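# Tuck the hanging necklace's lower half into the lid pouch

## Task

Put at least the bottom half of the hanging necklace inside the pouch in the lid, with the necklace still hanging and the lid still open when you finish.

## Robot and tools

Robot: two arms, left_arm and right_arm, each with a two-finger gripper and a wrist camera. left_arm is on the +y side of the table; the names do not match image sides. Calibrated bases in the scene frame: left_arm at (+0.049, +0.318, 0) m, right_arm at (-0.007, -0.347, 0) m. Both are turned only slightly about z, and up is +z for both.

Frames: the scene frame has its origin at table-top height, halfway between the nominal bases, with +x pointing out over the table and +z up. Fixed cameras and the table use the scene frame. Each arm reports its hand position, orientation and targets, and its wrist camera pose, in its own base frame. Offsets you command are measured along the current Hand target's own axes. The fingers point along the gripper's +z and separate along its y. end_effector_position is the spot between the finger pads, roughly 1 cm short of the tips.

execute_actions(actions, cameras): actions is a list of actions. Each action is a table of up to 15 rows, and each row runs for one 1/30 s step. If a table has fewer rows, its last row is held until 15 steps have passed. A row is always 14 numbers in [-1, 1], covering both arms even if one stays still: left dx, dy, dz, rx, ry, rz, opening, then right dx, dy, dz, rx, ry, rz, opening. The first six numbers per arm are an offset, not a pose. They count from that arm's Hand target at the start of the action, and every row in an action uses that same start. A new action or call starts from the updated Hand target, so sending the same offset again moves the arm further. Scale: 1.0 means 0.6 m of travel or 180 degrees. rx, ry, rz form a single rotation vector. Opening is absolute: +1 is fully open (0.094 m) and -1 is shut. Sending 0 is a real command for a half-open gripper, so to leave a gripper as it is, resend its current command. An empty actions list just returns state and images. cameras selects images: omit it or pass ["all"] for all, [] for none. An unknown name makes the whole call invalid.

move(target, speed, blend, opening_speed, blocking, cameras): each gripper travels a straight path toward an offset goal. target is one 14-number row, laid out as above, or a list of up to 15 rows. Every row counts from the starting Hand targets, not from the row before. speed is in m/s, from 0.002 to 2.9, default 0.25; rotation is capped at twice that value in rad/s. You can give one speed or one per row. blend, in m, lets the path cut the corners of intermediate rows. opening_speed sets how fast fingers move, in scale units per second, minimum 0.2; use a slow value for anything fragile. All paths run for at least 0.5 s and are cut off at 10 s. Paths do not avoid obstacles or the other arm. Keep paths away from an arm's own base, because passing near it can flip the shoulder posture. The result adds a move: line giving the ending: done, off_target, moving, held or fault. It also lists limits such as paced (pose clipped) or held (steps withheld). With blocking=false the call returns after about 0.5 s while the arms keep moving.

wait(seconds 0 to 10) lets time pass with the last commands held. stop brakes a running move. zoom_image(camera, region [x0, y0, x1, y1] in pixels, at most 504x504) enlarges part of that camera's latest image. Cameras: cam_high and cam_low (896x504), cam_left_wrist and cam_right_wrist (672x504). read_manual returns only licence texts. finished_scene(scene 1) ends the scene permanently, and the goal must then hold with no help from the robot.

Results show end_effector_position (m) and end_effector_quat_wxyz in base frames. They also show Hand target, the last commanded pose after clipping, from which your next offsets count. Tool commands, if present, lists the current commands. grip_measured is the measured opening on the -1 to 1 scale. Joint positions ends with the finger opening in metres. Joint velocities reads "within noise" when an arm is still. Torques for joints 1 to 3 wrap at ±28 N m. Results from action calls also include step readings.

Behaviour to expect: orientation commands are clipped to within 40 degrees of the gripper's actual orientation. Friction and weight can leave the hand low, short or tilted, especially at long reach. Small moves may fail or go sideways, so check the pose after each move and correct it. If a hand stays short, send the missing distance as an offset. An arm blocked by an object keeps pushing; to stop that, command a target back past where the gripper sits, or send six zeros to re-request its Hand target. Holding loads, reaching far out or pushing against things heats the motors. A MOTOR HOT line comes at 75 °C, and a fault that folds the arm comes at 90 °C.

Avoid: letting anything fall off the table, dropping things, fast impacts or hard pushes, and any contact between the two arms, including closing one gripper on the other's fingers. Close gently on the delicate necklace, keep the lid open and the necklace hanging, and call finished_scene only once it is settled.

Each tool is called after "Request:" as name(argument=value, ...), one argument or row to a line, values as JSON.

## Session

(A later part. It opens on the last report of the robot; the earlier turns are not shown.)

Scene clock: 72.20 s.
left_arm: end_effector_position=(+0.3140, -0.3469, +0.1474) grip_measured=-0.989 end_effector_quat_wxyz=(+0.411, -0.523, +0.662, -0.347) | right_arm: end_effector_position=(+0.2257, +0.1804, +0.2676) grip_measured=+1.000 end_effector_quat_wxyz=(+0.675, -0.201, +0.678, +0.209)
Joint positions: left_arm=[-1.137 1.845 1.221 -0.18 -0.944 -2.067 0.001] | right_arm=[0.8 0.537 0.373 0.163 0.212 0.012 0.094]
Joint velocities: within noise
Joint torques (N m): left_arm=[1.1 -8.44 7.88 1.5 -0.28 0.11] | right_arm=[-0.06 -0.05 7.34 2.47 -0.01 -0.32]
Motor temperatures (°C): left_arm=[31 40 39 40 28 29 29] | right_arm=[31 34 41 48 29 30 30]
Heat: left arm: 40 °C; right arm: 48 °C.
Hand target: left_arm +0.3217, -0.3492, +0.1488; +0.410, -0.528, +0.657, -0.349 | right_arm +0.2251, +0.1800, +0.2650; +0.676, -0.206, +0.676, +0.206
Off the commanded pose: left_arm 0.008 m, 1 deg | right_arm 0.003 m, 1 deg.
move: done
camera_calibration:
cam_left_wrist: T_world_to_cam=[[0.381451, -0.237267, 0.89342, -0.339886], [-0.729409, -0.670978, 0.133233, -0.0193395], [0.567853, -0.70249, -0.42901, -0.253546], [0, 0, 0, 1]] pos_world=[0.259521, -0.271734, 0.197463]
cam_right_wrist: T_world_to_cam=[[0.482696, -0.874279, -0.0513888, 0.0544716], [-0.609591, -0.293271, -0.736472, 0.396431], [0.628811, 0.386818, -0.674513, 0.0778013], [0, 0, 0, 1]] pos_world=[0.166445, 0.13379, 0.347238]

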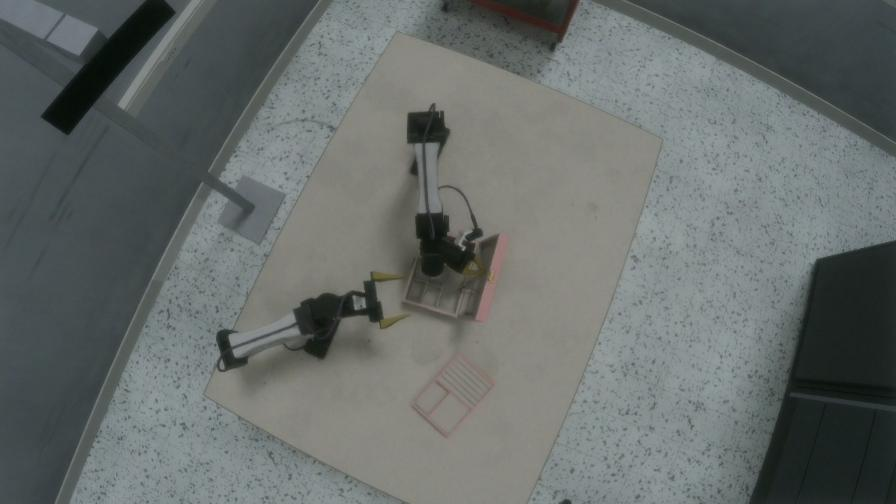

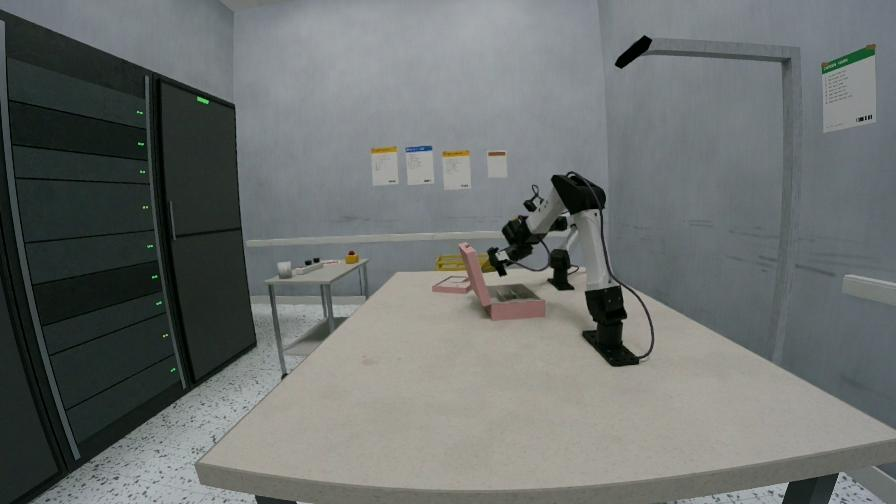

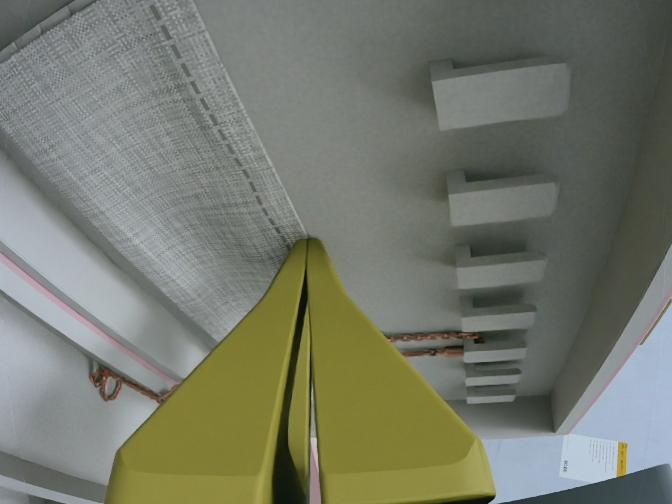

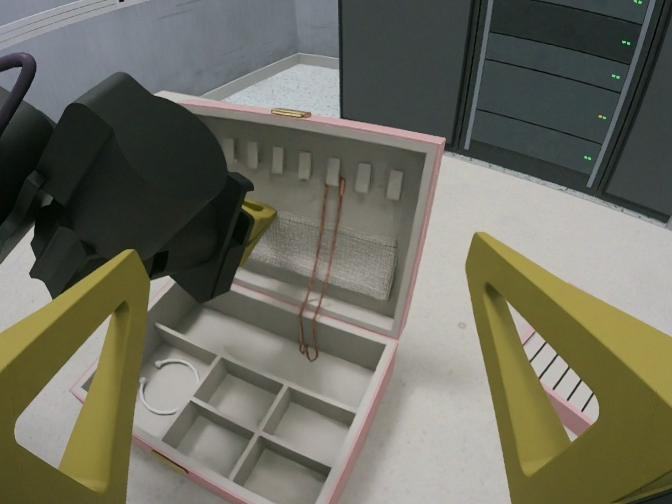

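Request:
move(
  target=[0.0025,0.0095,-0.0212,0,0,0,-1.0, 0,0,0,0,0,0,1.0],
  speed=0.03,
  cameras=["cam_left_wrist","cam_right_wrist"],
)

Scene clock: 73.20 s.
left_arm: end_effector_position=(+0.3108, -0.3497, +0.1476) grip_measured=-0.989 end_effector_quat_wxyz=(+0.410, -0.520, +0.664, -0.348) | right_arm: end_effector_position=(+0.2257, +0.1804, +0.2676) grip_measured=+1.000 end_effector_quat_wxyz=(+0.675, -0.201, +0.678, +0.209)
Joint positions: left_arm=[-1.147 1.845 1.221 -0.18 -0.945 -2.067 0.001] | right_arm=[0.8 0.537 0.373 0.163 0.212 0.012 0.094]
Joint velocities: within noise
Joint torques (N m): left_arm=[-0.9 -10.73 5.08 1.53 -0.43 -0.04] | right_arm=[-0.08 -0.06 7.35 2.47 0 -0.33]
Motor temperatures (°C): left_arm=[31 40 39 40 28 29 29] | right_arm=[31 34 41 48 29 30 30]
Heat: left arm: 40 °C; right arm: 48 °C.
Hand target: left_arm +0.3077, -0.3492, +0.1489; +0.410, -0.528, +0.657, -0.349 | right_arm +0.2251, +0.1800, +0.2650; +0.676, -0.206, +0.676, +0.206
Off the commanded pose: left_arm 0.003 m, 1 deg | right_arm 0.003 m, 1 deg.
joint sent to its limit (left arm) — joint 6 (wrist roll), lower limit. The joint targets still meet the commanded pose.
move: done
camera_calibration:
cam_left_wrist: T_world_to_cam=[[0.378548, -0.240836, 0.8937, -0.339886], [-0.735173, -0.664857, 0.132233, -0.0196076], [0.562336, -0.707081, -0.428736, -0.253502], [0, 0, 0, 1]] pos_world=[0.256801, -0.274139, 0.197663]
cam_right_wrist: T_world_to_cam=[[0.482696, -0.874279, -0.0513888, 0.0544716], [-0.609591, -0.293271, -0.736472, 0.396431], [0.628811, 0.386818, -0.674513, 0.0778013], [0, 0, 0, 1]] pos_world=[0.166445, 0.13379, 0.347238]
Images, in order (width x height): cam_left_wrist 672x504, cam_right_wrist 672x504.

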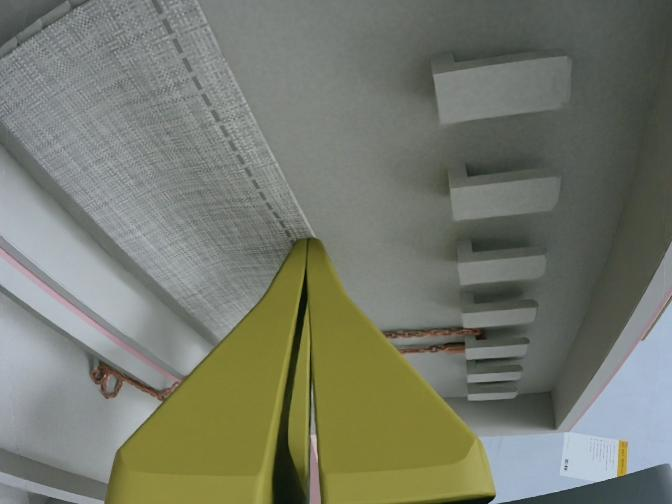

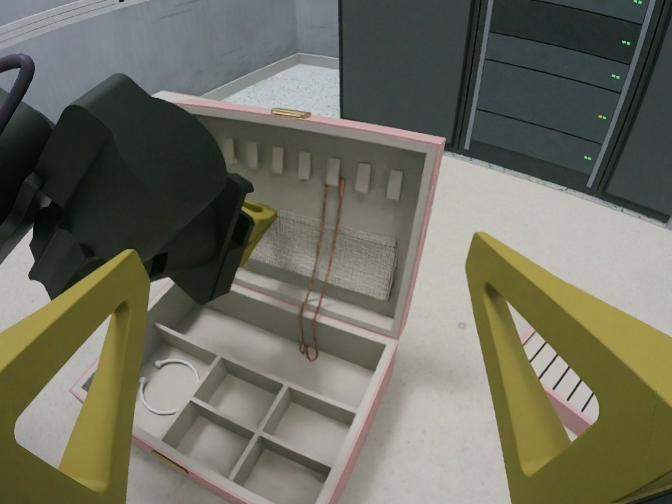

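Request:
move(
  target=[0.0025,0.0095,-0.0212,0,0,0,-1.0, 0,0,0,0,0,0,1.0],
  speed=0.03,
  cameras=["cam_left_wrist","cam_right_wrist"],
)

Request:
zoom_image(
  camera="cam_left_wrist",
  region=[200, 150, 420, 315],
)

Scene clock: 74.17 s.
left_arm: end_effector_position=(+0.2955, -0.3487, +0.1333) grip_measured=-0.989 end_effector_quat_wxyz=(+0.415, -0.503, +0.679, -0.336) | right_arm: end_effector_position=(+0.2257, +0.1804, +0.2676) grip_measured=+1.000 end_effector_quat_wxyz=(+0.675, -0.201, +0.678, +0.209)
Joint positions: left_arm=[-1.181 1.845 1.175 -0.178 -0.962 -2.067 0.001] | right_arm=[0.8 0.537 0.373 0.163 0.212 0.012 0.094]
Joint velocities: within noise
Joint torques (N m): left_arm=[-0.84 -13.23 5.31 1.58 -0.49 -0.02] | right_arm=[-0.06 -0.05 7.31 2.48 -0.01 -0.32]
Motor temperatures (°C): left_arm=[31 40 39 40 28 29 29] | right_arm=[31 34 41 48 29 30 30]
Heat: left arm: 40 °C; right arm: 48 °C.
Hand target: left_arm +0.2936, -0.3492, +0.1488; +0.410, -0.528, +0.658, -0.349 | right_arm +0.2251, +0.1800, +0.2650; +0.676, -0.206, +0.676, +0.206
Off the commanded pose: left_arm 0.016 m, 4 deg | right_arm 0.003 m, 1 deg.
joint sent to its limit (left arm) — joint 6 (wrist roll), lower limit. The joint targets still meet the commanded pose.
move: off_target (left_arm)
camera_calibration:
cam_left_wrist: T_world_to_cam=[[0.377994, -0.290029, 0.879206, -0.336195], [-0.749946, -0.652774, 0.107087, -0.0163547], [0.542865, -0.699835, -0.464251, -0.237327], [0, 0, 0, 1]] pos_world=[0.243651, -0.274272, 0.187157]
cam_right_wrist: T_world_to_cam=[[0.482696, -0.874279, -0.0513888, 0.0544716], [-0.609591, -0.293271, -0.736472, 0.396431], [0.628811, 0.386818, -0.674513, 0.0778013], [0, 0, 0, 1]] pos_world=[0.166445, 0.13379, 0.347238]
Images, in order (width x height): cam_left_wrist 672x504, cam_right_wrist 672x504.

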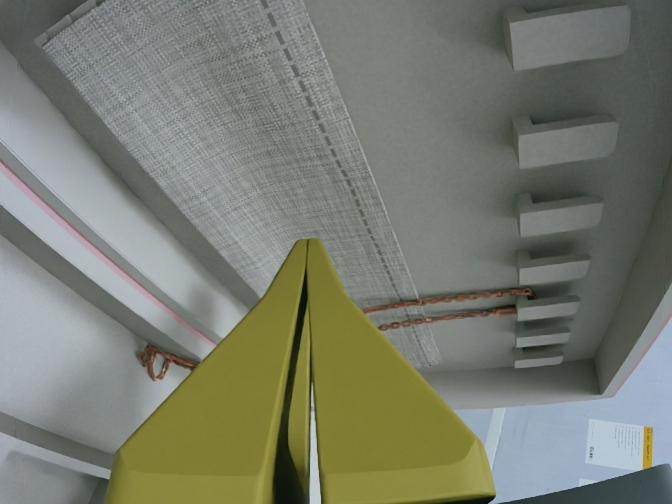

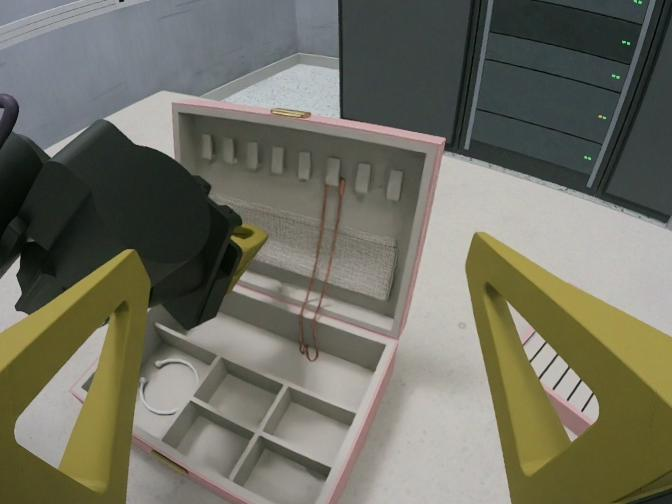

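Scaled by 2.291 from the camera's 672x504 image, which has a finer 960x720 frame.

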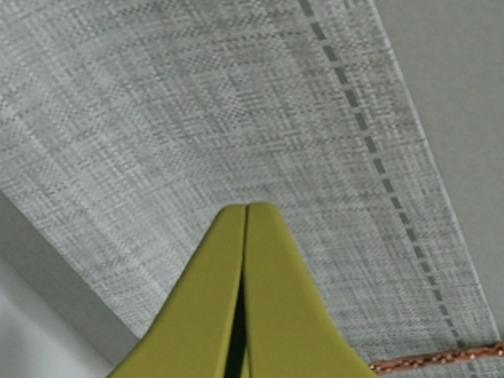

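Request:
move(
  target=[
    [-0.0042,-0.0340,-0.0500,0.0430,-0.0522,0.0249,-0.70, 0,0,0,0,0,0,1.0],
    [0.0043,0.0106,-0.0289,0.0430,-0.0522,0.0249,-0.70, 0,0,0,0,0,0,1.0],
  ],
  speed=0.1,
  cameras=["cam_left_wrist","cam_right_wrist"],
)

Scene clock: 82.23 s.
left_arm: end_effector_position=(+0.2773, -0.3472, +0.1661) grip_measured=-0.702 end_effector_quat_wxyz=(+0.495, -0.484, +0.639, -0.338) | right_arm: end_effector_position=(+0.2257, +0.1804, +0.2676) grip_measured=+1.000 end_effector_quat_wxyz=(+0.675, -0.201, +0.678, +0.209)
Joint positions: left_arm=[-1.264 1.845 1.21 -0.224 -1.187 -2.068 0.014] | right_arm=[0.8 0.537 0.373 0.163 0.212 0.012 0.094]
Joint velocities: within noise
Joint torques (N m): left_arm=[-0.03 -9.83 5.82 1.26 -0.42 0.06] | right_arm=[-0.06 -0.08 7.34 2.47 0 -0.32]
Motor temperatures (°C): left_arm=[31 42 38 40 28 29 30] | right_arm=[31 34 41 49 29 30 30]
Heat: left arm: 42 °C; right arm: 49 °C.
Hand target: left_arm +0.2776, -0.3471, +0.1657; +0.494, -0.484, +0.639, -0.337 (not the last commanded pose) | right_arm +0.2251, +0.1800, +0.2650; +0.676, -0.206, +0.676, +0.206
Off the commanded pose: left_arm 0.017 m, 4 deg | right_arm 0.003 m, 1 deg.
move: held (left_arm; a check stopped the path); path passed 0 of 2 targets; limits=held
pose unreachable (left arm): on one or more control steps of this call, first in action 0 (counted from 0), this arm could not follow its commanded pose, so it was not sent that pose on those steps. It may still have moved: this result reports where it is.
cause: moving toward the commanded pose would bring a part of the arm too close to another arm (this arm's wrist (the part past joint 4) and the right arm's fingers, at the place that arm is still heading or pushing toward).
camera_calibration:
cam_left_wrist: T_world_to_cam=[[0.258737, -0.329418, 0.908041, -0.343047], [-0.708975, -0.703231, -0.0531027, -0.0347299], [0.656056, -0.630039, -0.415501, -0.226374], [0, 0, 0, 1]] pos_world=[0.21265, -0.280054, 0.215597]
cam_right_wrist: T_world_to_cam=[[0.482696, -0.874279, -0.0513888, 0.0544716], [-0.609591, -0.293271, -0.736472, 0.396431], [0.628811, 0.386818, -0.674513, 0.0778013], [0, 0, 0, 1]] pos_world=[0.166445, 0.13379, 0.347238]
Images, in order (width x height): cam_left_wrist 672x504, cam_right_wrist 672x504.

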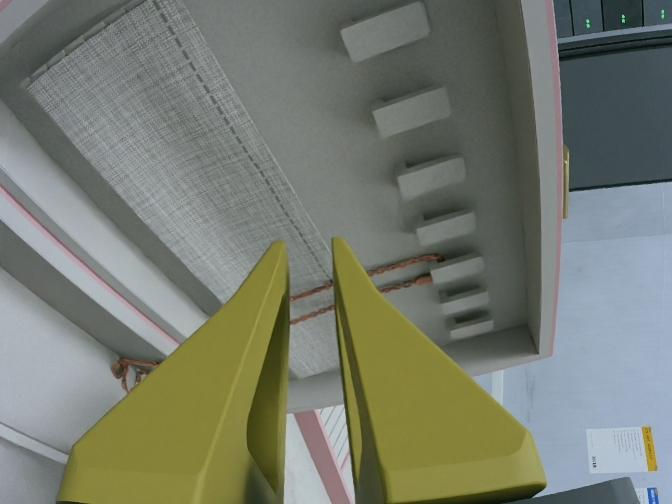

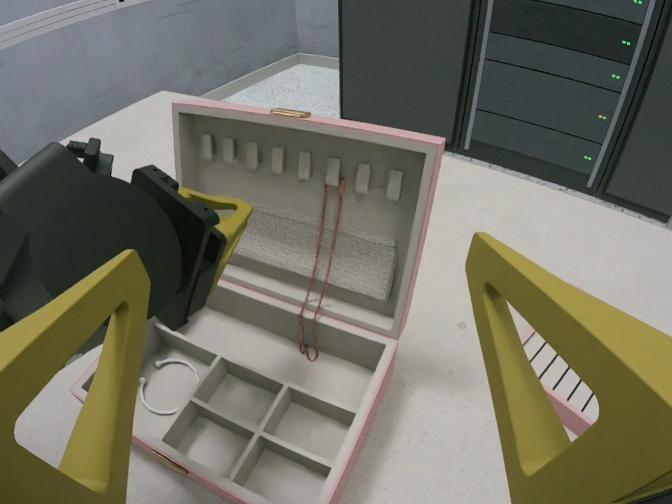

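Request:
move(
  target=[0,0,0,0,0,0,-0.70, -0.0333,-0.018,-0.0927,0,0,0,0.3],
  speed=0.15,
  cameras=["cam_left_wrist","cam_right_wrist"],
)

Scene clock: 84.20 s.
left_arm: end_effector_position=(+0.2773, -0.3472, +0.1661) grip_measured=-0.702 end_effector_quat_wxyz=(+0.495, -0.484, +0.639, -0.338) | right_arm: end_effector_position=(+0.1878, +0.1414, +0.2788) grip_measured=+0.302 end_effector_quat_wxyz=(+0.673, -0.202, +0.680, +0.207)
Joint positions: left_arm=[-1.264 1.845 1.21 -0.224 -1.187 -2.068 0.014] | right_arm=[0.8 0.223 0.428 -0.212 0.212 0.011 0.061]
Joint velocities: within noise
Joint torques (N m): left_arm=[-0.29 -9.87 5.67 1.25 -0.37 0.05] | right_arm=[0.57 1.58 9.66 2.24 0.08 -0.31]
Motor temperatures (°C): left_arm=[31 42 38 40 28 29 29] | right_arm=[31 34 41 49 29 30 30]
Heat: left arm: 42 °C; right arm: 49 °C.
Hand target: left_arm +0.2776, -0.3471, +0.1657; +0.494, -0.484, +0.639, -0.337 | right_arm +0.1849, +0.1399, +0.2851; +0.676, -0.206, +0.676, +0.206
Off the commanded pose: left_arm 0.000 m, 0 deg | right_arm 0.007 m, 1 deg.
move: done
camera_calibration:
cam_left_wrist: T_world_to_cam=[[0.258737, -0.329418, 0.908041, -0.343047], [-0.708975, -0.703231, -0.0531027, -0.0347299], [0.656056, -0.630039, -0.415501, -0.226374], [0, 0, 0, 1]] pos_world=[0.21265, -0.280054, 0.215597]
cam_right_wrist: T_world_to_cam=[[0.482497, -0.874583, -0.04797, 0.0383101], [-0.612263, -0.2976, -0.732508, 0.370099], [0.626364, 0.382803, -0.679066, 0.126534], [0, 0, 0, 1]] pos_world=[0.128857, 0.0952095, 0.358863]
Images, in order (width x height): cam_left_wrist 672x504, cam_right_wrist 672x504.

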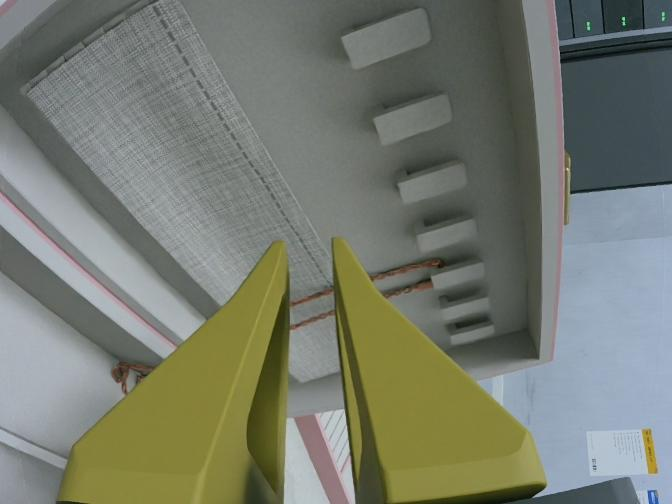

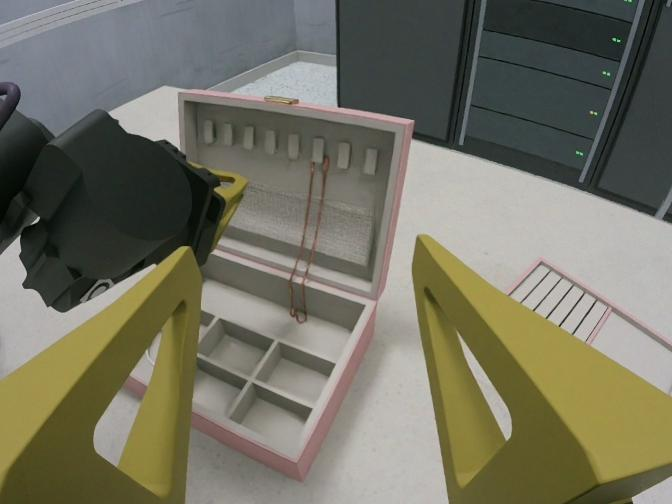

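Request:
zoom_image(
  camera="cam_left_wrist",
  region=[150, 0, 400, 190],
)

Request:
zoom_image(
  camera="cam_right_wrist",
  region=[220, 130, 420, 280],
)

Scaled by 2.016 from the camera's 672x504 image, which has a finer 960x720 frame.

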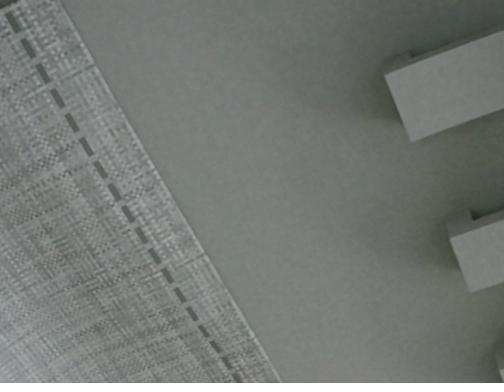

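Scaled by 2.520 from the camera's 672x504 image, which has a finer 960x720 frame.

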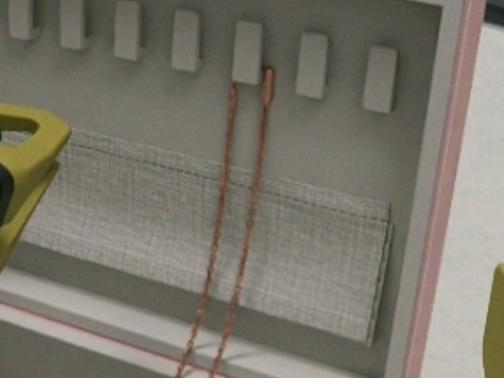

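Request:
move(
  target=[0.0122,0.0330,0.0320,0.0029,-0.0188,-0.0079,-0.70, 0,0,0,0,0,0,0.3],
  speed=0.1,
  cameras=["cam_left_wrist","cam_right_wrist"],
)

Scene clock: 86.10 s.
left_arm: end_effector_position=(+0.2872, -0.3492, +0.1409) grip_measured=-0.702 end_effector_quat_wxyz=(+0.508, -0.489, +0.626, -0.331) | right_arm: end_effector_position=(+0.1878, +0.1414, +0.2786) grip_measured=+0.302 end_effector_quat_wxyz=(+0.673, -0.202, +0.680, +0.207)
Joint positions: left_arm=[-1.247 1.928 1.199 -0.13 -1.215 -2.068 0.014] | right_arm=[0.8 0.223 0.428 -0.213 0.212 0.011 0.061]
Joint velocities: within noise
Joint torques (N m): left_arm=[0.25 -9.65 5.15 1.5 -0.55 -0.02] | right_arm=[0.57 1.61 9.68 2.26 0.08 -0.31]
Motor temperatures (°C): left_arm=[31 42 38 40 28 29 29] | right_arm=[31 34 42 48 29 30 30]
Heat: left arm: 42 °C; right arm: 48 °C.
Hand target: left_arm +0.2900, -0.3472, +0.1401; +0.511, -0.499, +0.616, -0.332 | right_arm +0.1849, +0.1399, +0.2851; +0.676, -0.206, +0.676, +0.206
Off the commanded pose: left_arm 0.004 m, 2 deg | right_arm 0.007 m, 1 deg.
joint sent to its limit (left arm) — joint 6 (wrist roll), lower limit. The joint targets still meet the commanded pose.
move: done
camera_calibration:
cam_left_wrist: T_world_to_cam=[[0.252284, -0.327433, 0.910571, -0.321208], [-0.682768, -0.727052, -0.0722719, -0.043707], [0.685697, -0.603476, -0.406985, -0.245048], [0, 0, 0, 1]] pos_world=[0.219223, -0.284832, 0.189594]
cam_right_wrist: T_world_to_cam=[[0.482469, -0.874611, -0.0477498, 0.0383209], [-0.612654, -0.297999, -0.732019, 0.369972], [0.626002, 0.38243, -0.679609, 0.126705], [0, 0, 0, 1]] pos_world=[0.128859, 0.0953113, 0.358766]
Images, in order (width x height): cam_left_wrist 672x504, cam_right_wrist 672x504.

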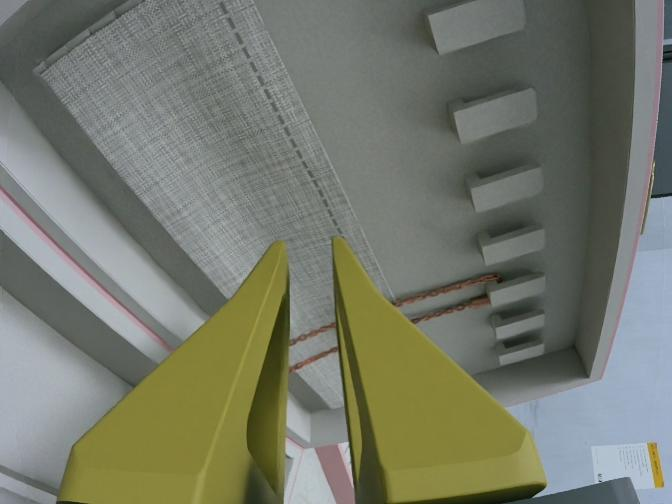

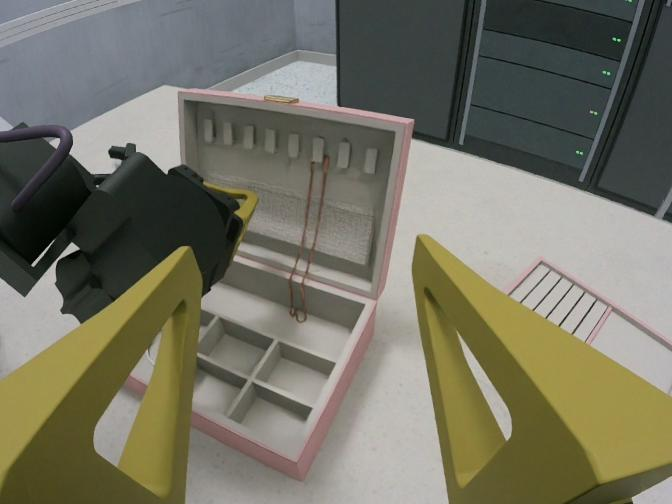

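Request:
move(
  target=[0.0019,-0.0009,0.0240,0,0,0,-0.70, 0,0,0,0,0,0,0.3],
  speed=0.06,
  cameras=["cam_left_wrist","cam_right_wrist"],
)

Request:
zoom_image(
  camera="cam_left_wrist",
  region=[200, 130, 440, 310],
)

Scene clock: 87.80 s.
left_arm: end_effector_position=(+0.3014, -0.3455, +0.1389) grip_measured=-0.702 end_effector_quat_wxyz=(+0.511, -0.500, +0.615, -0.332) | right_arm: end_effector_position=(+0.1878, +0.1414, +0.2786) grip_measured=+0.302 end_effector_quat_wxyz=(+0.673, -0.202, +0.680, +0.207)
Joint positions: left_arm=[-1.212 1.945 1.199 -0.07 -1.211 -2.042 0.014] | right_arm=[0.8 0.223 0.428 -0.213 0.212 0.011 0.061]
Joint velocities: within noise
Joint torques (N m): left_arm=[0.21 -9.68 5.89 1.52 -0.34 0.23] | right_arm=[0.57 1.59 9.68 2.25 0.08 -0.31]
Motor temperatures (°C): left_arm=[31 42 38 40 28 29 29] | right_arm=[31 33 42 48 29 30 30]
Heat: left arm: 42 °C; right arm: 48 °C.
Hand target: left_arm +0.3040, -0.3469, +0.1365; +0.511, -0.499, +0.616, -0.332 | right_arm +0.1849, +0.1399, +0.2852; +0.676, -0.206, +0.676, +0.206
Off the commanded pose: left_arm 0.004 m, 0 deg | right_arm 0.007 m, 1 deg.
move: done
camera_calibration:
cam_left_wrist: T_world_to_cam=[[0.252221, -0.306033, 0.918002, -0.315377], [-0.663615, -0.74515, -0.0660817, -0.0442404], [0.704273, -0.592533, -0.391031, -0.257414], [0, 0, 0, 1]] pos_world=[0.231476, -0.282008, 0.185937]
cam_right_wrist: T_world_to_cam=[[0.482469, -0.874611, -0.0477498, 0.0383209], [-0.612654, -0.297999, -0.732019, 0.369972], [0.626002, 0.38243, -0.679609, 0.126705], [0, 0, 0, 1]] pos_world=[0.128859, 0.0953113, 0.358766]
Images, in order (width x height): cam_left_wrist 672x504, cam_right_wrist 672x504.

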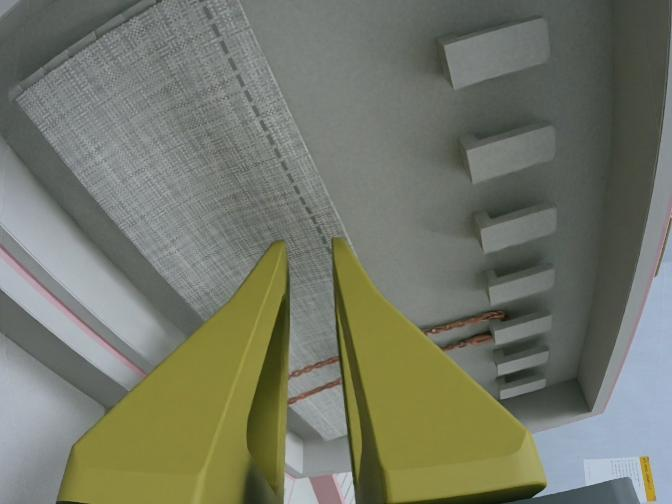

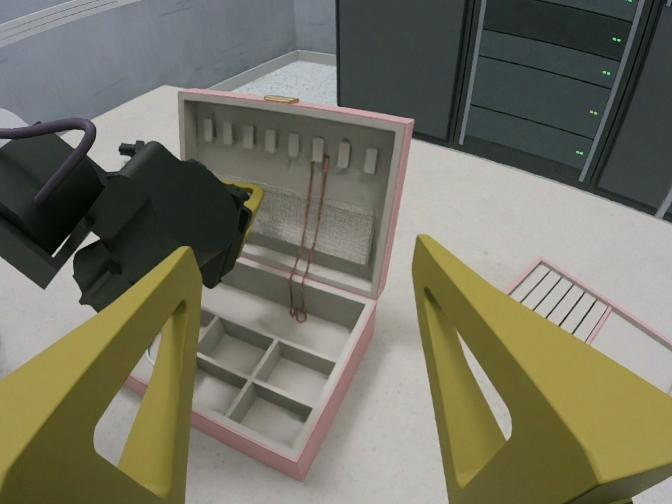

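Scaled by 2.100 from the camera's 672x504 image, which has a finer 960x720 frame.

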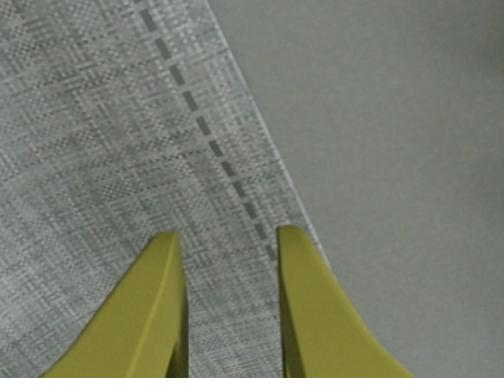

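Request:
move(
  target=[0,0,0.0300,0,0,0,-0.70, 0,0,0,0,0,0,0.3],
  speed=0.05,
  cameras=["cam_left_wrist","cam_right_wrist"],
)

Request:
zoom_image(
  camera="cam_left_wrist",
  region=[200, 130, 440, 310],
)

Scene clock: 89.53 s.
left_arm: end_effector_position=(+0.3152, -0.3486, +0.1384) grip_measured=-0.702 end_effector_quat_wxyz=(+0.509, -0.498, +0.615, -0.337) | right_arm: end_effector_position=(+0.1878, +0.1414, +0.2786) grip_measured=+0.302 end_effector_quat_wxyz=(+0.673, -0.202, +0.680, +0.207)
Joint positions: left_arm=[-1.181 1.962 1.199 0.027 -1.183 -1.963 0.014] | right_arm=[0.8 0.223 0.428 -0.213 0.212 0.011 0.061]
Joint velocities: within noise
Joint torques (N m): left_arm=[1.24 -9.37 4.88 1.67 -0.25 0.17] | right_arm=[0.57 1.59 9.68 2.25 0.07 -0.31]
Motor temperatures (°C): left_arm=[31 42 38 40 28 29 29] | right_arm=[31 33 42 48 29 30 30]
Heat: left arm: 42 °C; right arm: 48 °C.
Hand target: left_arm +0.3213, -0.3451, +0.1318; +0.511, -0.499, +0.616, -0.332 | right_arm +0.1849, +0.1399, +0.2852; +0.677, -0.206, +0.676, +0.206
Off the commanded pose: left_arm 0.010 m, 1 deg | right_arm 0.007 m, 1 deg.
move: done
camera_calibration:
cam_left_wrist: T_world_to_cam=[[0.24619, -0.301645, 0.921087, -0.31641], [-0.670212, -0.739488, -0.063038, -0.0338177], [0.700148, -0.601804, -0.384221, -0.272117], [0, 0, 0, 1]] pos_world=[0.245754, -0.284212, 0.184756]
cam_right_wrist: T_world_to_cam=[[0.482469, -0.874611, -0.0477498, 0.0383209], [-0.612654, -0.297999, -0.732019, 0.369972], [0.626002, 0.38243, -0.679609, 0.126705], [0, 0, 0, 1]] pos_world=[0.128859, 0.0953113, 0.358766]
Images, in order (width x height): cam_left_wrist 672x504, cam_right_wrist 672x504.

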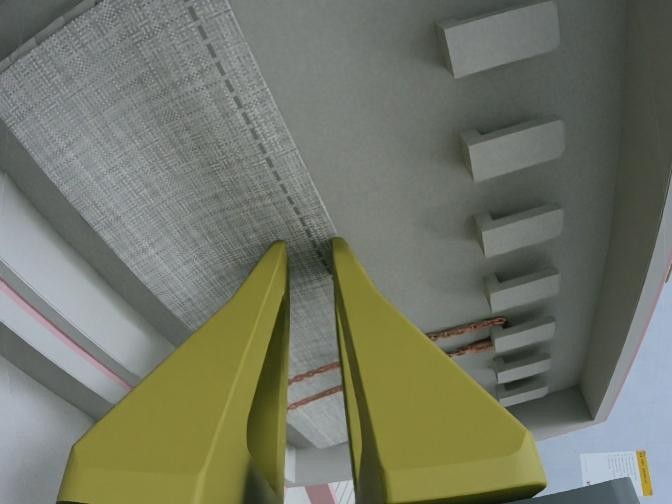

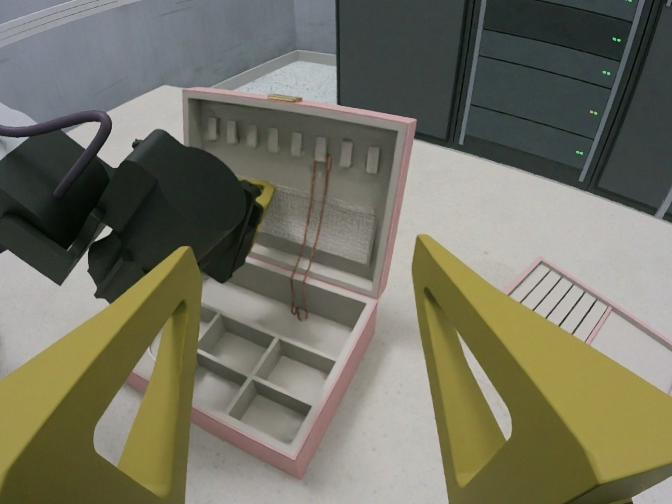

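Scaled by 2.100 from the camera's 672x504 image, which has a finer 960x720 frame.

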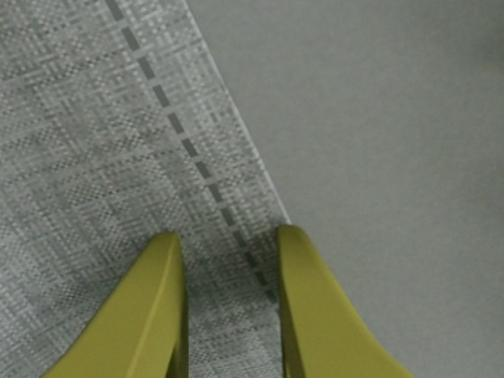

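Request:
move(
  target=[0,0,0.003,0,0,0,-0.85, 0,0,0,0,0,0,0.3],
  speed=0.05,
  opening_speed=0.25,
  cameras=["cam_left_wrist","cam_right_wrist"],
)

Request:
zoom_image(
  camera="cam_left_wrist",
  region=[200, 130, 440, 310],
)

Scene clock: 90.60 s.
left_arm: end_effector_position=(+0.3165, -0.3496, +0.1396) grip_measured=-0.848 end_effector_quat_wxyz=(+0.508, -0.499, +0.614, -0.341) | right_arm: end_effector_position=(+0.1878, +0.1414, +0.2786) grip_measured=+0.302 end_effector_quat_wxyz=(+0.673, -0.202, +0.680, +0.207)
Joint positions: left_arm=[-1.179 1.962 1.199 0.042 -1.179 -1.956 0.007] | right_arm=[0.8 0.223 0.428 -0.213 0.212 0.011 0.061]
Joint velocities: within noise
Joint torques (N m): left_arm=[1.48 -9.54 4.77 1.6 -0.24 0.19] | right_arm=[0.55 1.61 9.68 2.26 0.08 -0.31]
Motor temperatures (°C): left_arm=[31 42 38 40 28 29 29] | right_arm=[31 33 42 48 29 30 30]
Heat: left arm: 42 °C; right arm: 48 °C.
Hand target: left_arm +0.3231, -0.3449, +0.1313; +0.511, -0.499, +0.616, -0.332 | right_arm +0.1849, +0.1399, +0.2852; +0.677, -0.206, +0.676, +0.206
Off the commanded pose: left_arm 0.012 m, 1 deg | right_arm 0.007 m, 1 deg.
move: off_target (left_arm)
camera_calibration:
cam_left_wrist: T_world_to_cam=[[0.242779, -0.295471, 0.923989, -0.315269], [-0.671427, -0.738655, -0.0597874, -0.033418], [0.700174, -0.605876, -0.377717, -0.275426], [0, 0, 0, 1]] pos_world=[0.246949, -0.284711, 0.185274]
cam_right_wrist: T_world_to_cam=[[0.482469, -0.874611, -0.0477498, 0.0383209], [-0.612654, -0.297999, -0.732019, 0.369972], [0.626002, 0.38243, -0.679609, 0.126705], [0, 0, 0, 1]] pos_world=[0.128859, 0.0953113, 0.358766]
Images, in order (width x height): cam_left_wrist 672x504, cam_right_wrist 672x504.

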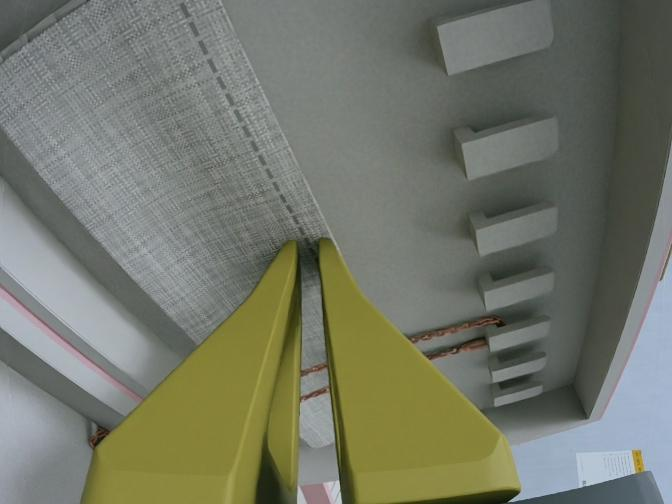

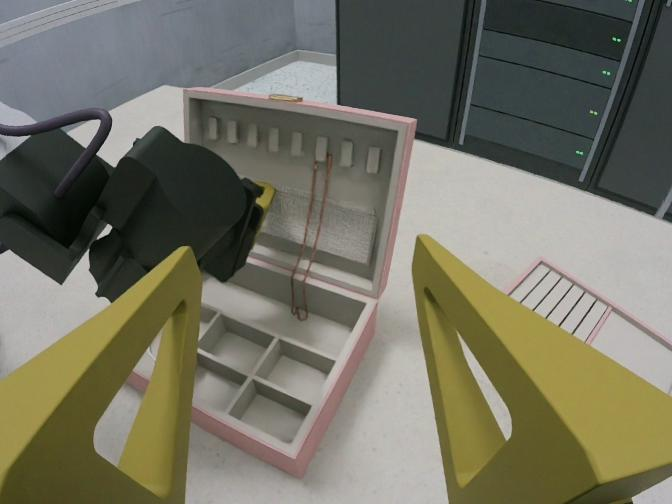

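Scaled by 2.100 from the camera's 672x504 image, which has a finer 960x720 frame.

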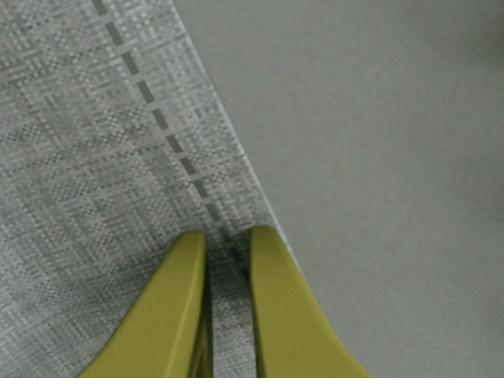

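Request:
move(
  target=[0,0,0.003,0,0,0,-1.0, 0,0,0,0,0,0,0.3],
  speed=0.05,
  opening_speed=0.25,
  cameras=["cam_left_wrist","cam_right_wrist"],
)

Request:
zoom_image(
  camera="cam_left_wrist",
  region=[200, 130, 440, 310],
)

Scene clock: 91.67 s.
left_arm: end_effector_position=(+0.3184, -0.3499, +0.1391) grip_measured=-0.989 end_effector_quat_wxyz=(+0.507, -0.499, +0.614, -0.342) | right_arm: end_effector_position=(+0.1878, +0.1414, +0.2786) grip_measured=+0.302 end_effector_quat_wxyz=(+0.673, -0.202, +0.680, +0.207)
Joint positions: left_arm=[-1.174 1.964 1.199 0.052 -1.173 -1.948 0.001] | right_arm=[0.8 0.223 0.428 -0.213 0.212 0.011 0.061]
Joint velocities: within noise
Joint torques (N m): left_arm=[1.42 -9.52 4.86 1.65 -0.32 0.21] | right_arm=[0.57 1.58 9.66 2.25 0.08 -0.31]
Motor temperatures (°C): left_arm=[31 42 38 40 28 29 29] | right_arm=[31 33 42 48 29 30 30]
Heat: left arm: 42 °C; right arm: 48 °C.
Hand target: left_arm +0.3247, -0.3448, +0.1309; +0.511, -0.499, +0.616, -0.332 | right_arm +0.1849, +0.1399, +0.2852; +0.677, -0.206, +0.676, +0.206
Off the commanded pose: left_arm 0.012 m, 1 deg | right_arm 0.007 m, 1 deg.
move: off_target (left_arm)
camera_calibration:
cam_left_wrist: T_world_to_cam=[[0.243311, -0.294167, 0.924265, -0.315161], [-0.67294, -0.737454, -0.0575597, -0.0318077], [0.698535, -0.60797, -0.377387, -0.277391], [0, 0, 0, 1]] pos_world=[0.249045, -0.284812, 0.184777]
cam_right_wrist: T_world_to_cam=[[0.482469, -0.874611, -0.0477498, 0.0383209], [-0.612654, -0.297999, -0.732019, 0.369972], [0.626002, 0.38243, -0.679609, 0.126705], [0, 0, 0, 1]] pos_world=[0.128859, 0.0953113, 0.358766]
Images, in order (width x height): cam_left_wrist 672x504, cam_right_wrist 672x504.

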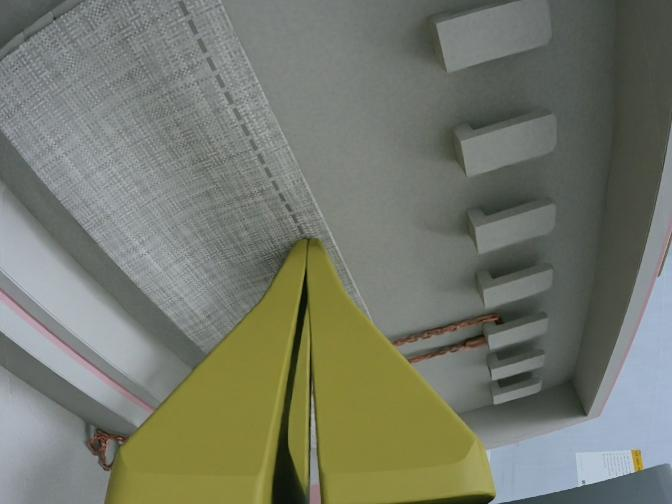

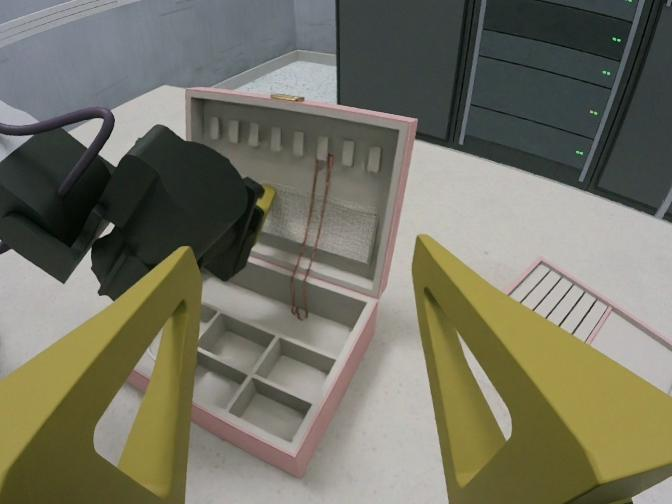

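Scaled by 2.100 from the camera's 672x504 image, which has a finer 960x720 frame.

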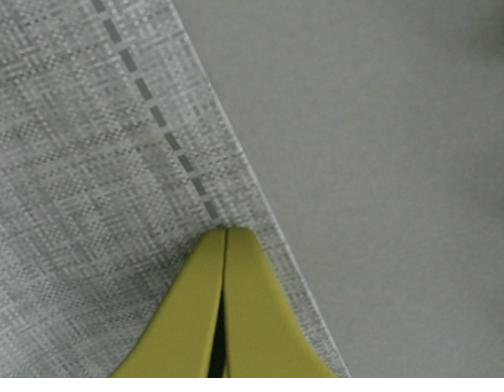

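Request:
move(
  target=[
    [-0.0090,-0.0265,-0.0477,0.0027,0.0103,-0.0304,-0.532, 0,0,0,0,0,0,0.3],
    [-0.0016,-0.0035,-0.0412,0.0027,0.0103,-0.0304,-0.532, 0,0,0,0,0,0,0.3],
  ],
  speed=0.08,
  cameras=["cam_left_wrist","cam_right_wrist"],
)

Request:
zoom_image(
  camera="cam_left_wrist",
  region=[200, 130, 440, 310],
)

Scene clock: 94.27 s.
left_arm: end_effector_position=(+0.3041, -0.3454, +0.1318) grip_measured=-0.534 end_effector_quat_wxyz=(+0.491, -0.515, +0.609, -0.352) | right_arm: end_effector_position=(+0.1878, +0.1414, +0.2785) grip_measured=+0.302 end_effector_quat_wxyz=(+0.673, -0.203, +0.680, +0.207)
Joint positions: left_arm=[-1.2 1.94 1.162 0 -1.173 -2.061 0.022] | right_arm=[0.8 0.223 0.428 -0.213 0.212 0.011 0.061]
Joint velocities: within noise
Joint torques (N m): left_arm=[-0.9 -12.07 4.82 1.56 -0.43 -0.02] | right_arm=[0.57 1.58 9.65 2.26 0.07 -0.32]
Motor temperatures (°C): left_arm=[31 42 38 40 28 29 29] | right_arm=[31 33 43 47 29 30 30]
Heat: left arm: 42 °C; right arm: 47 °C.
Hand target: left_arm +0.3016, -0.3469, +0.1395; +0.486, -0.520, +0.599, -0.367 | right_arm +0.1849, +0.1399, +0.2851; +0.676, -0.206, +0.676, +0.206
Off the commanded pose: left_arm 0.008 m, 2 deg | right_arm 0.007 m, 1 deg.
move: done
camera_calibration:
cam_left_wrist: T_world_to_cam=[[0.258404, -0.249329, 0.933307, -0.293876], [-0.671103, -0.741264, -0.0122173, -0.0463348], [0.694873, -0.623188, -0.358871, -0.274029], [0, 0, 0, 1]] pos_world=[0.235259, -0.27839, 0.17537]
cam_right_wrist: T_world_to_cam=[[0.482424, -0.874643, -0.0476031, 0.0382731], [-0.612833, -0.298189, -0.731792, 0.36986], [0.625862, 0.382207, -0.679864, 0.126767], [0, 0, 0, 1]] pos_world=[0.128859, 0.0953124, 0.358667]
Images, in order (width x height): cam_left_wrist 672x504, cam_right_wrist 672x504.

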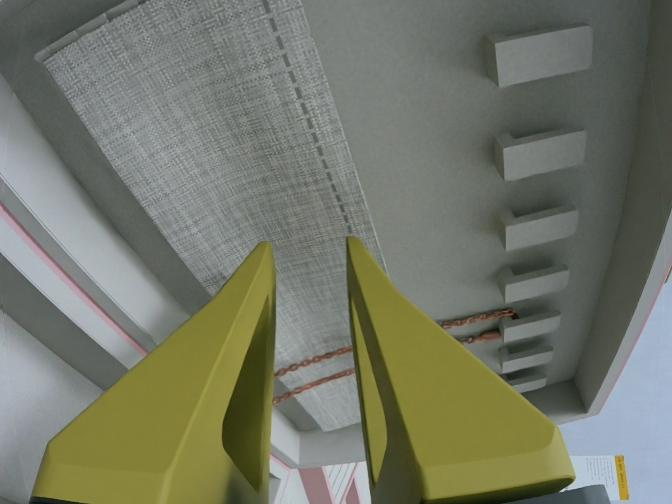

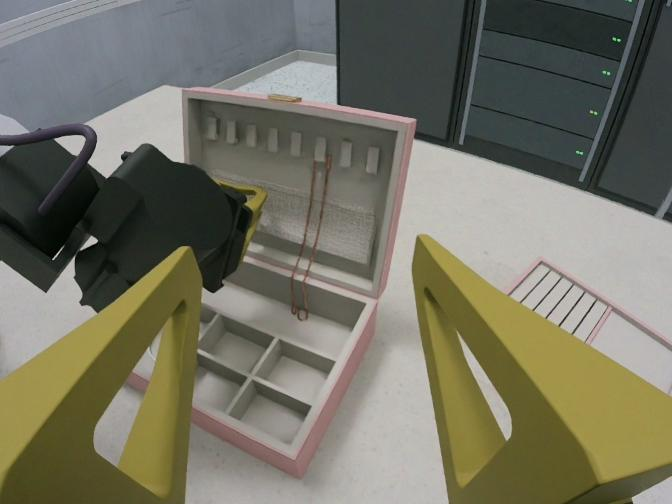

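Scaled by 2.100 from the camera's 672x504 image, which has a finer 960x720 frame.

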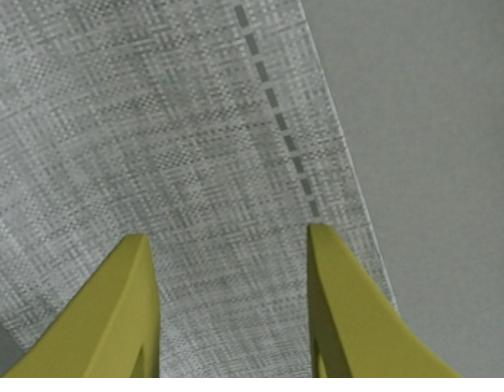

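Request:
move(
  target=[-0.0100,-0.0472,-0.0129,0,0,0,-0.532, 0,0,0,0,0,0,0.3],
  speed=0.1,
  cameras=[],
)

Request:
move(
  target=[0.0100,0.0472,0.0129,0,0,0,-0.532, 0,0,0,0,0,0,0.3],
  speed=0.1,
  cameras=["cam_left_wrist"],
)

Scene clock: 95.93 s.
left_arm: end_effector_position=(+0.3028, -0.3421, +0.1459) grip_measured=-0.534 end_effector_quat_wxyz=(+0.493, -0.511, +0.615, -0.343) | right_arm: end_effector_position=(+0.1878, +0.1414, +0.2785) grip_measured=+0.302 end_effector_quat_wxyz=(+0.673, -0.203, +0.680, +0.207)
Joint positions: left_arm=[-1.2 1.905 1.187 -0.083 -1.173 -2.061 0.022] | right_arm=[0.8 0.223 0.428 -0.213 0.212 0.011 0.061]
Joint velocities: within noise
Joint torques (N m): left_arm=[-0.94 -13.71 7.95 1.27 -0.46 0.01] | right_arm=[0.58 1.59 9.65 2.26 0.08 -0.32]
Motor temperatures (°C): left_arm=[31 43 38 40 28 29 29] | right_arm=[31 33 43 47 29 30 30]
Heat: left arm: 43 °C; right arm: 47 °C.
Hand target: left_arm +0.3016, -0.3469, +0.1694; +0.486, -0.520, +0.599, -0.367 | right_arm +0.1849, +0.1399, +0.2851; +0.676, -0.206, +0.676, +0.206
Off the commanded pose: left_arm 0.024 m, 4 deg | right_arm 0.007 m, 1 deg.
move: off_target (left_arm)
No camera images: "cameras" was empty.

Scene clock: 97.13 s.
left_arm: end_effector_position=(+0.3040, -0.3450, +0.1423) grip_measured=-0.534 end_effector_quat_wxyz=(+0.486, -0.520, +0.601, -0.362) | right_arm: end_effector_position=(+0.1878, +0.1414, +0.2785) grip_measured=+0.302 end_effector_quat_wxyz=(+0.673, -0.203, +0.680, +0.207)
Joint positions: left_arm=[-1.2 1.915 1.163 0 -1.173 -2.066 0.022] | right_arm=[0.8 0.223 0.428 -0.213 0.212 0.011 0.061]
Joint velocities: within noise
Joint torques (N m): left_arm=[-0.96 -9.61 4.93 1.62 -0.44 -0.05] | right_arm=[0.55 1.59 9.66 2.26 0.08 -0.32]
Motor temperatures (°C): left_arm=[31 43 38 40 28 29 29] | right_arm=[31 33 43 47 29 30 30]
Heat: left arm: 43 °C; right arm: 47 °C.
Hand target: left_arm +0.3016, -0.3469, +0.1394; +0.486, -0.520, +0.599, -0.367 | right_arm +0.1849, +0.1399, +0.2851; +0.676, -0.206, +0.676, +0.206
Off the commanded pose: left_arm 0.004 m, 1 deg | right_arm 0.007 m, 1 deg.
move: done
camera_calibration:
cam_left_wrist: T_world_to_cam=[[0.249811, -0.222611, 0.942358, -0.292932], [-0.670102, -0.742266, 0.00229461, -0.0486909], [0.698969, -0.632049, -0.334599, -0.277705], [0, 0, 0, 1]] pos_world=[0.234657, -0.276874, 0.183239]
Images, in order (width x height): cam_left_wrist 672x504.

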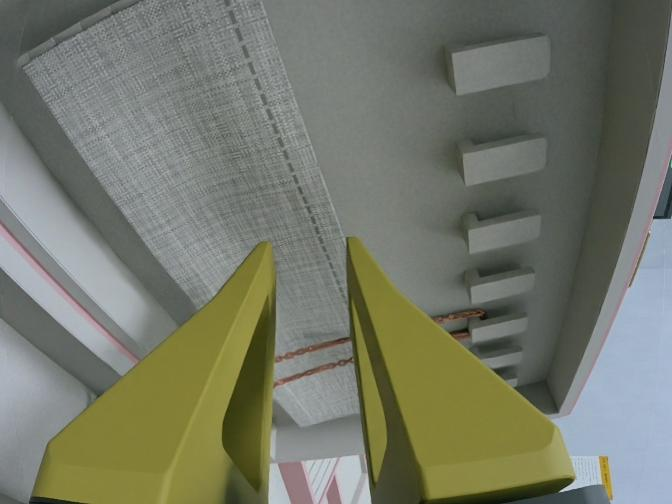

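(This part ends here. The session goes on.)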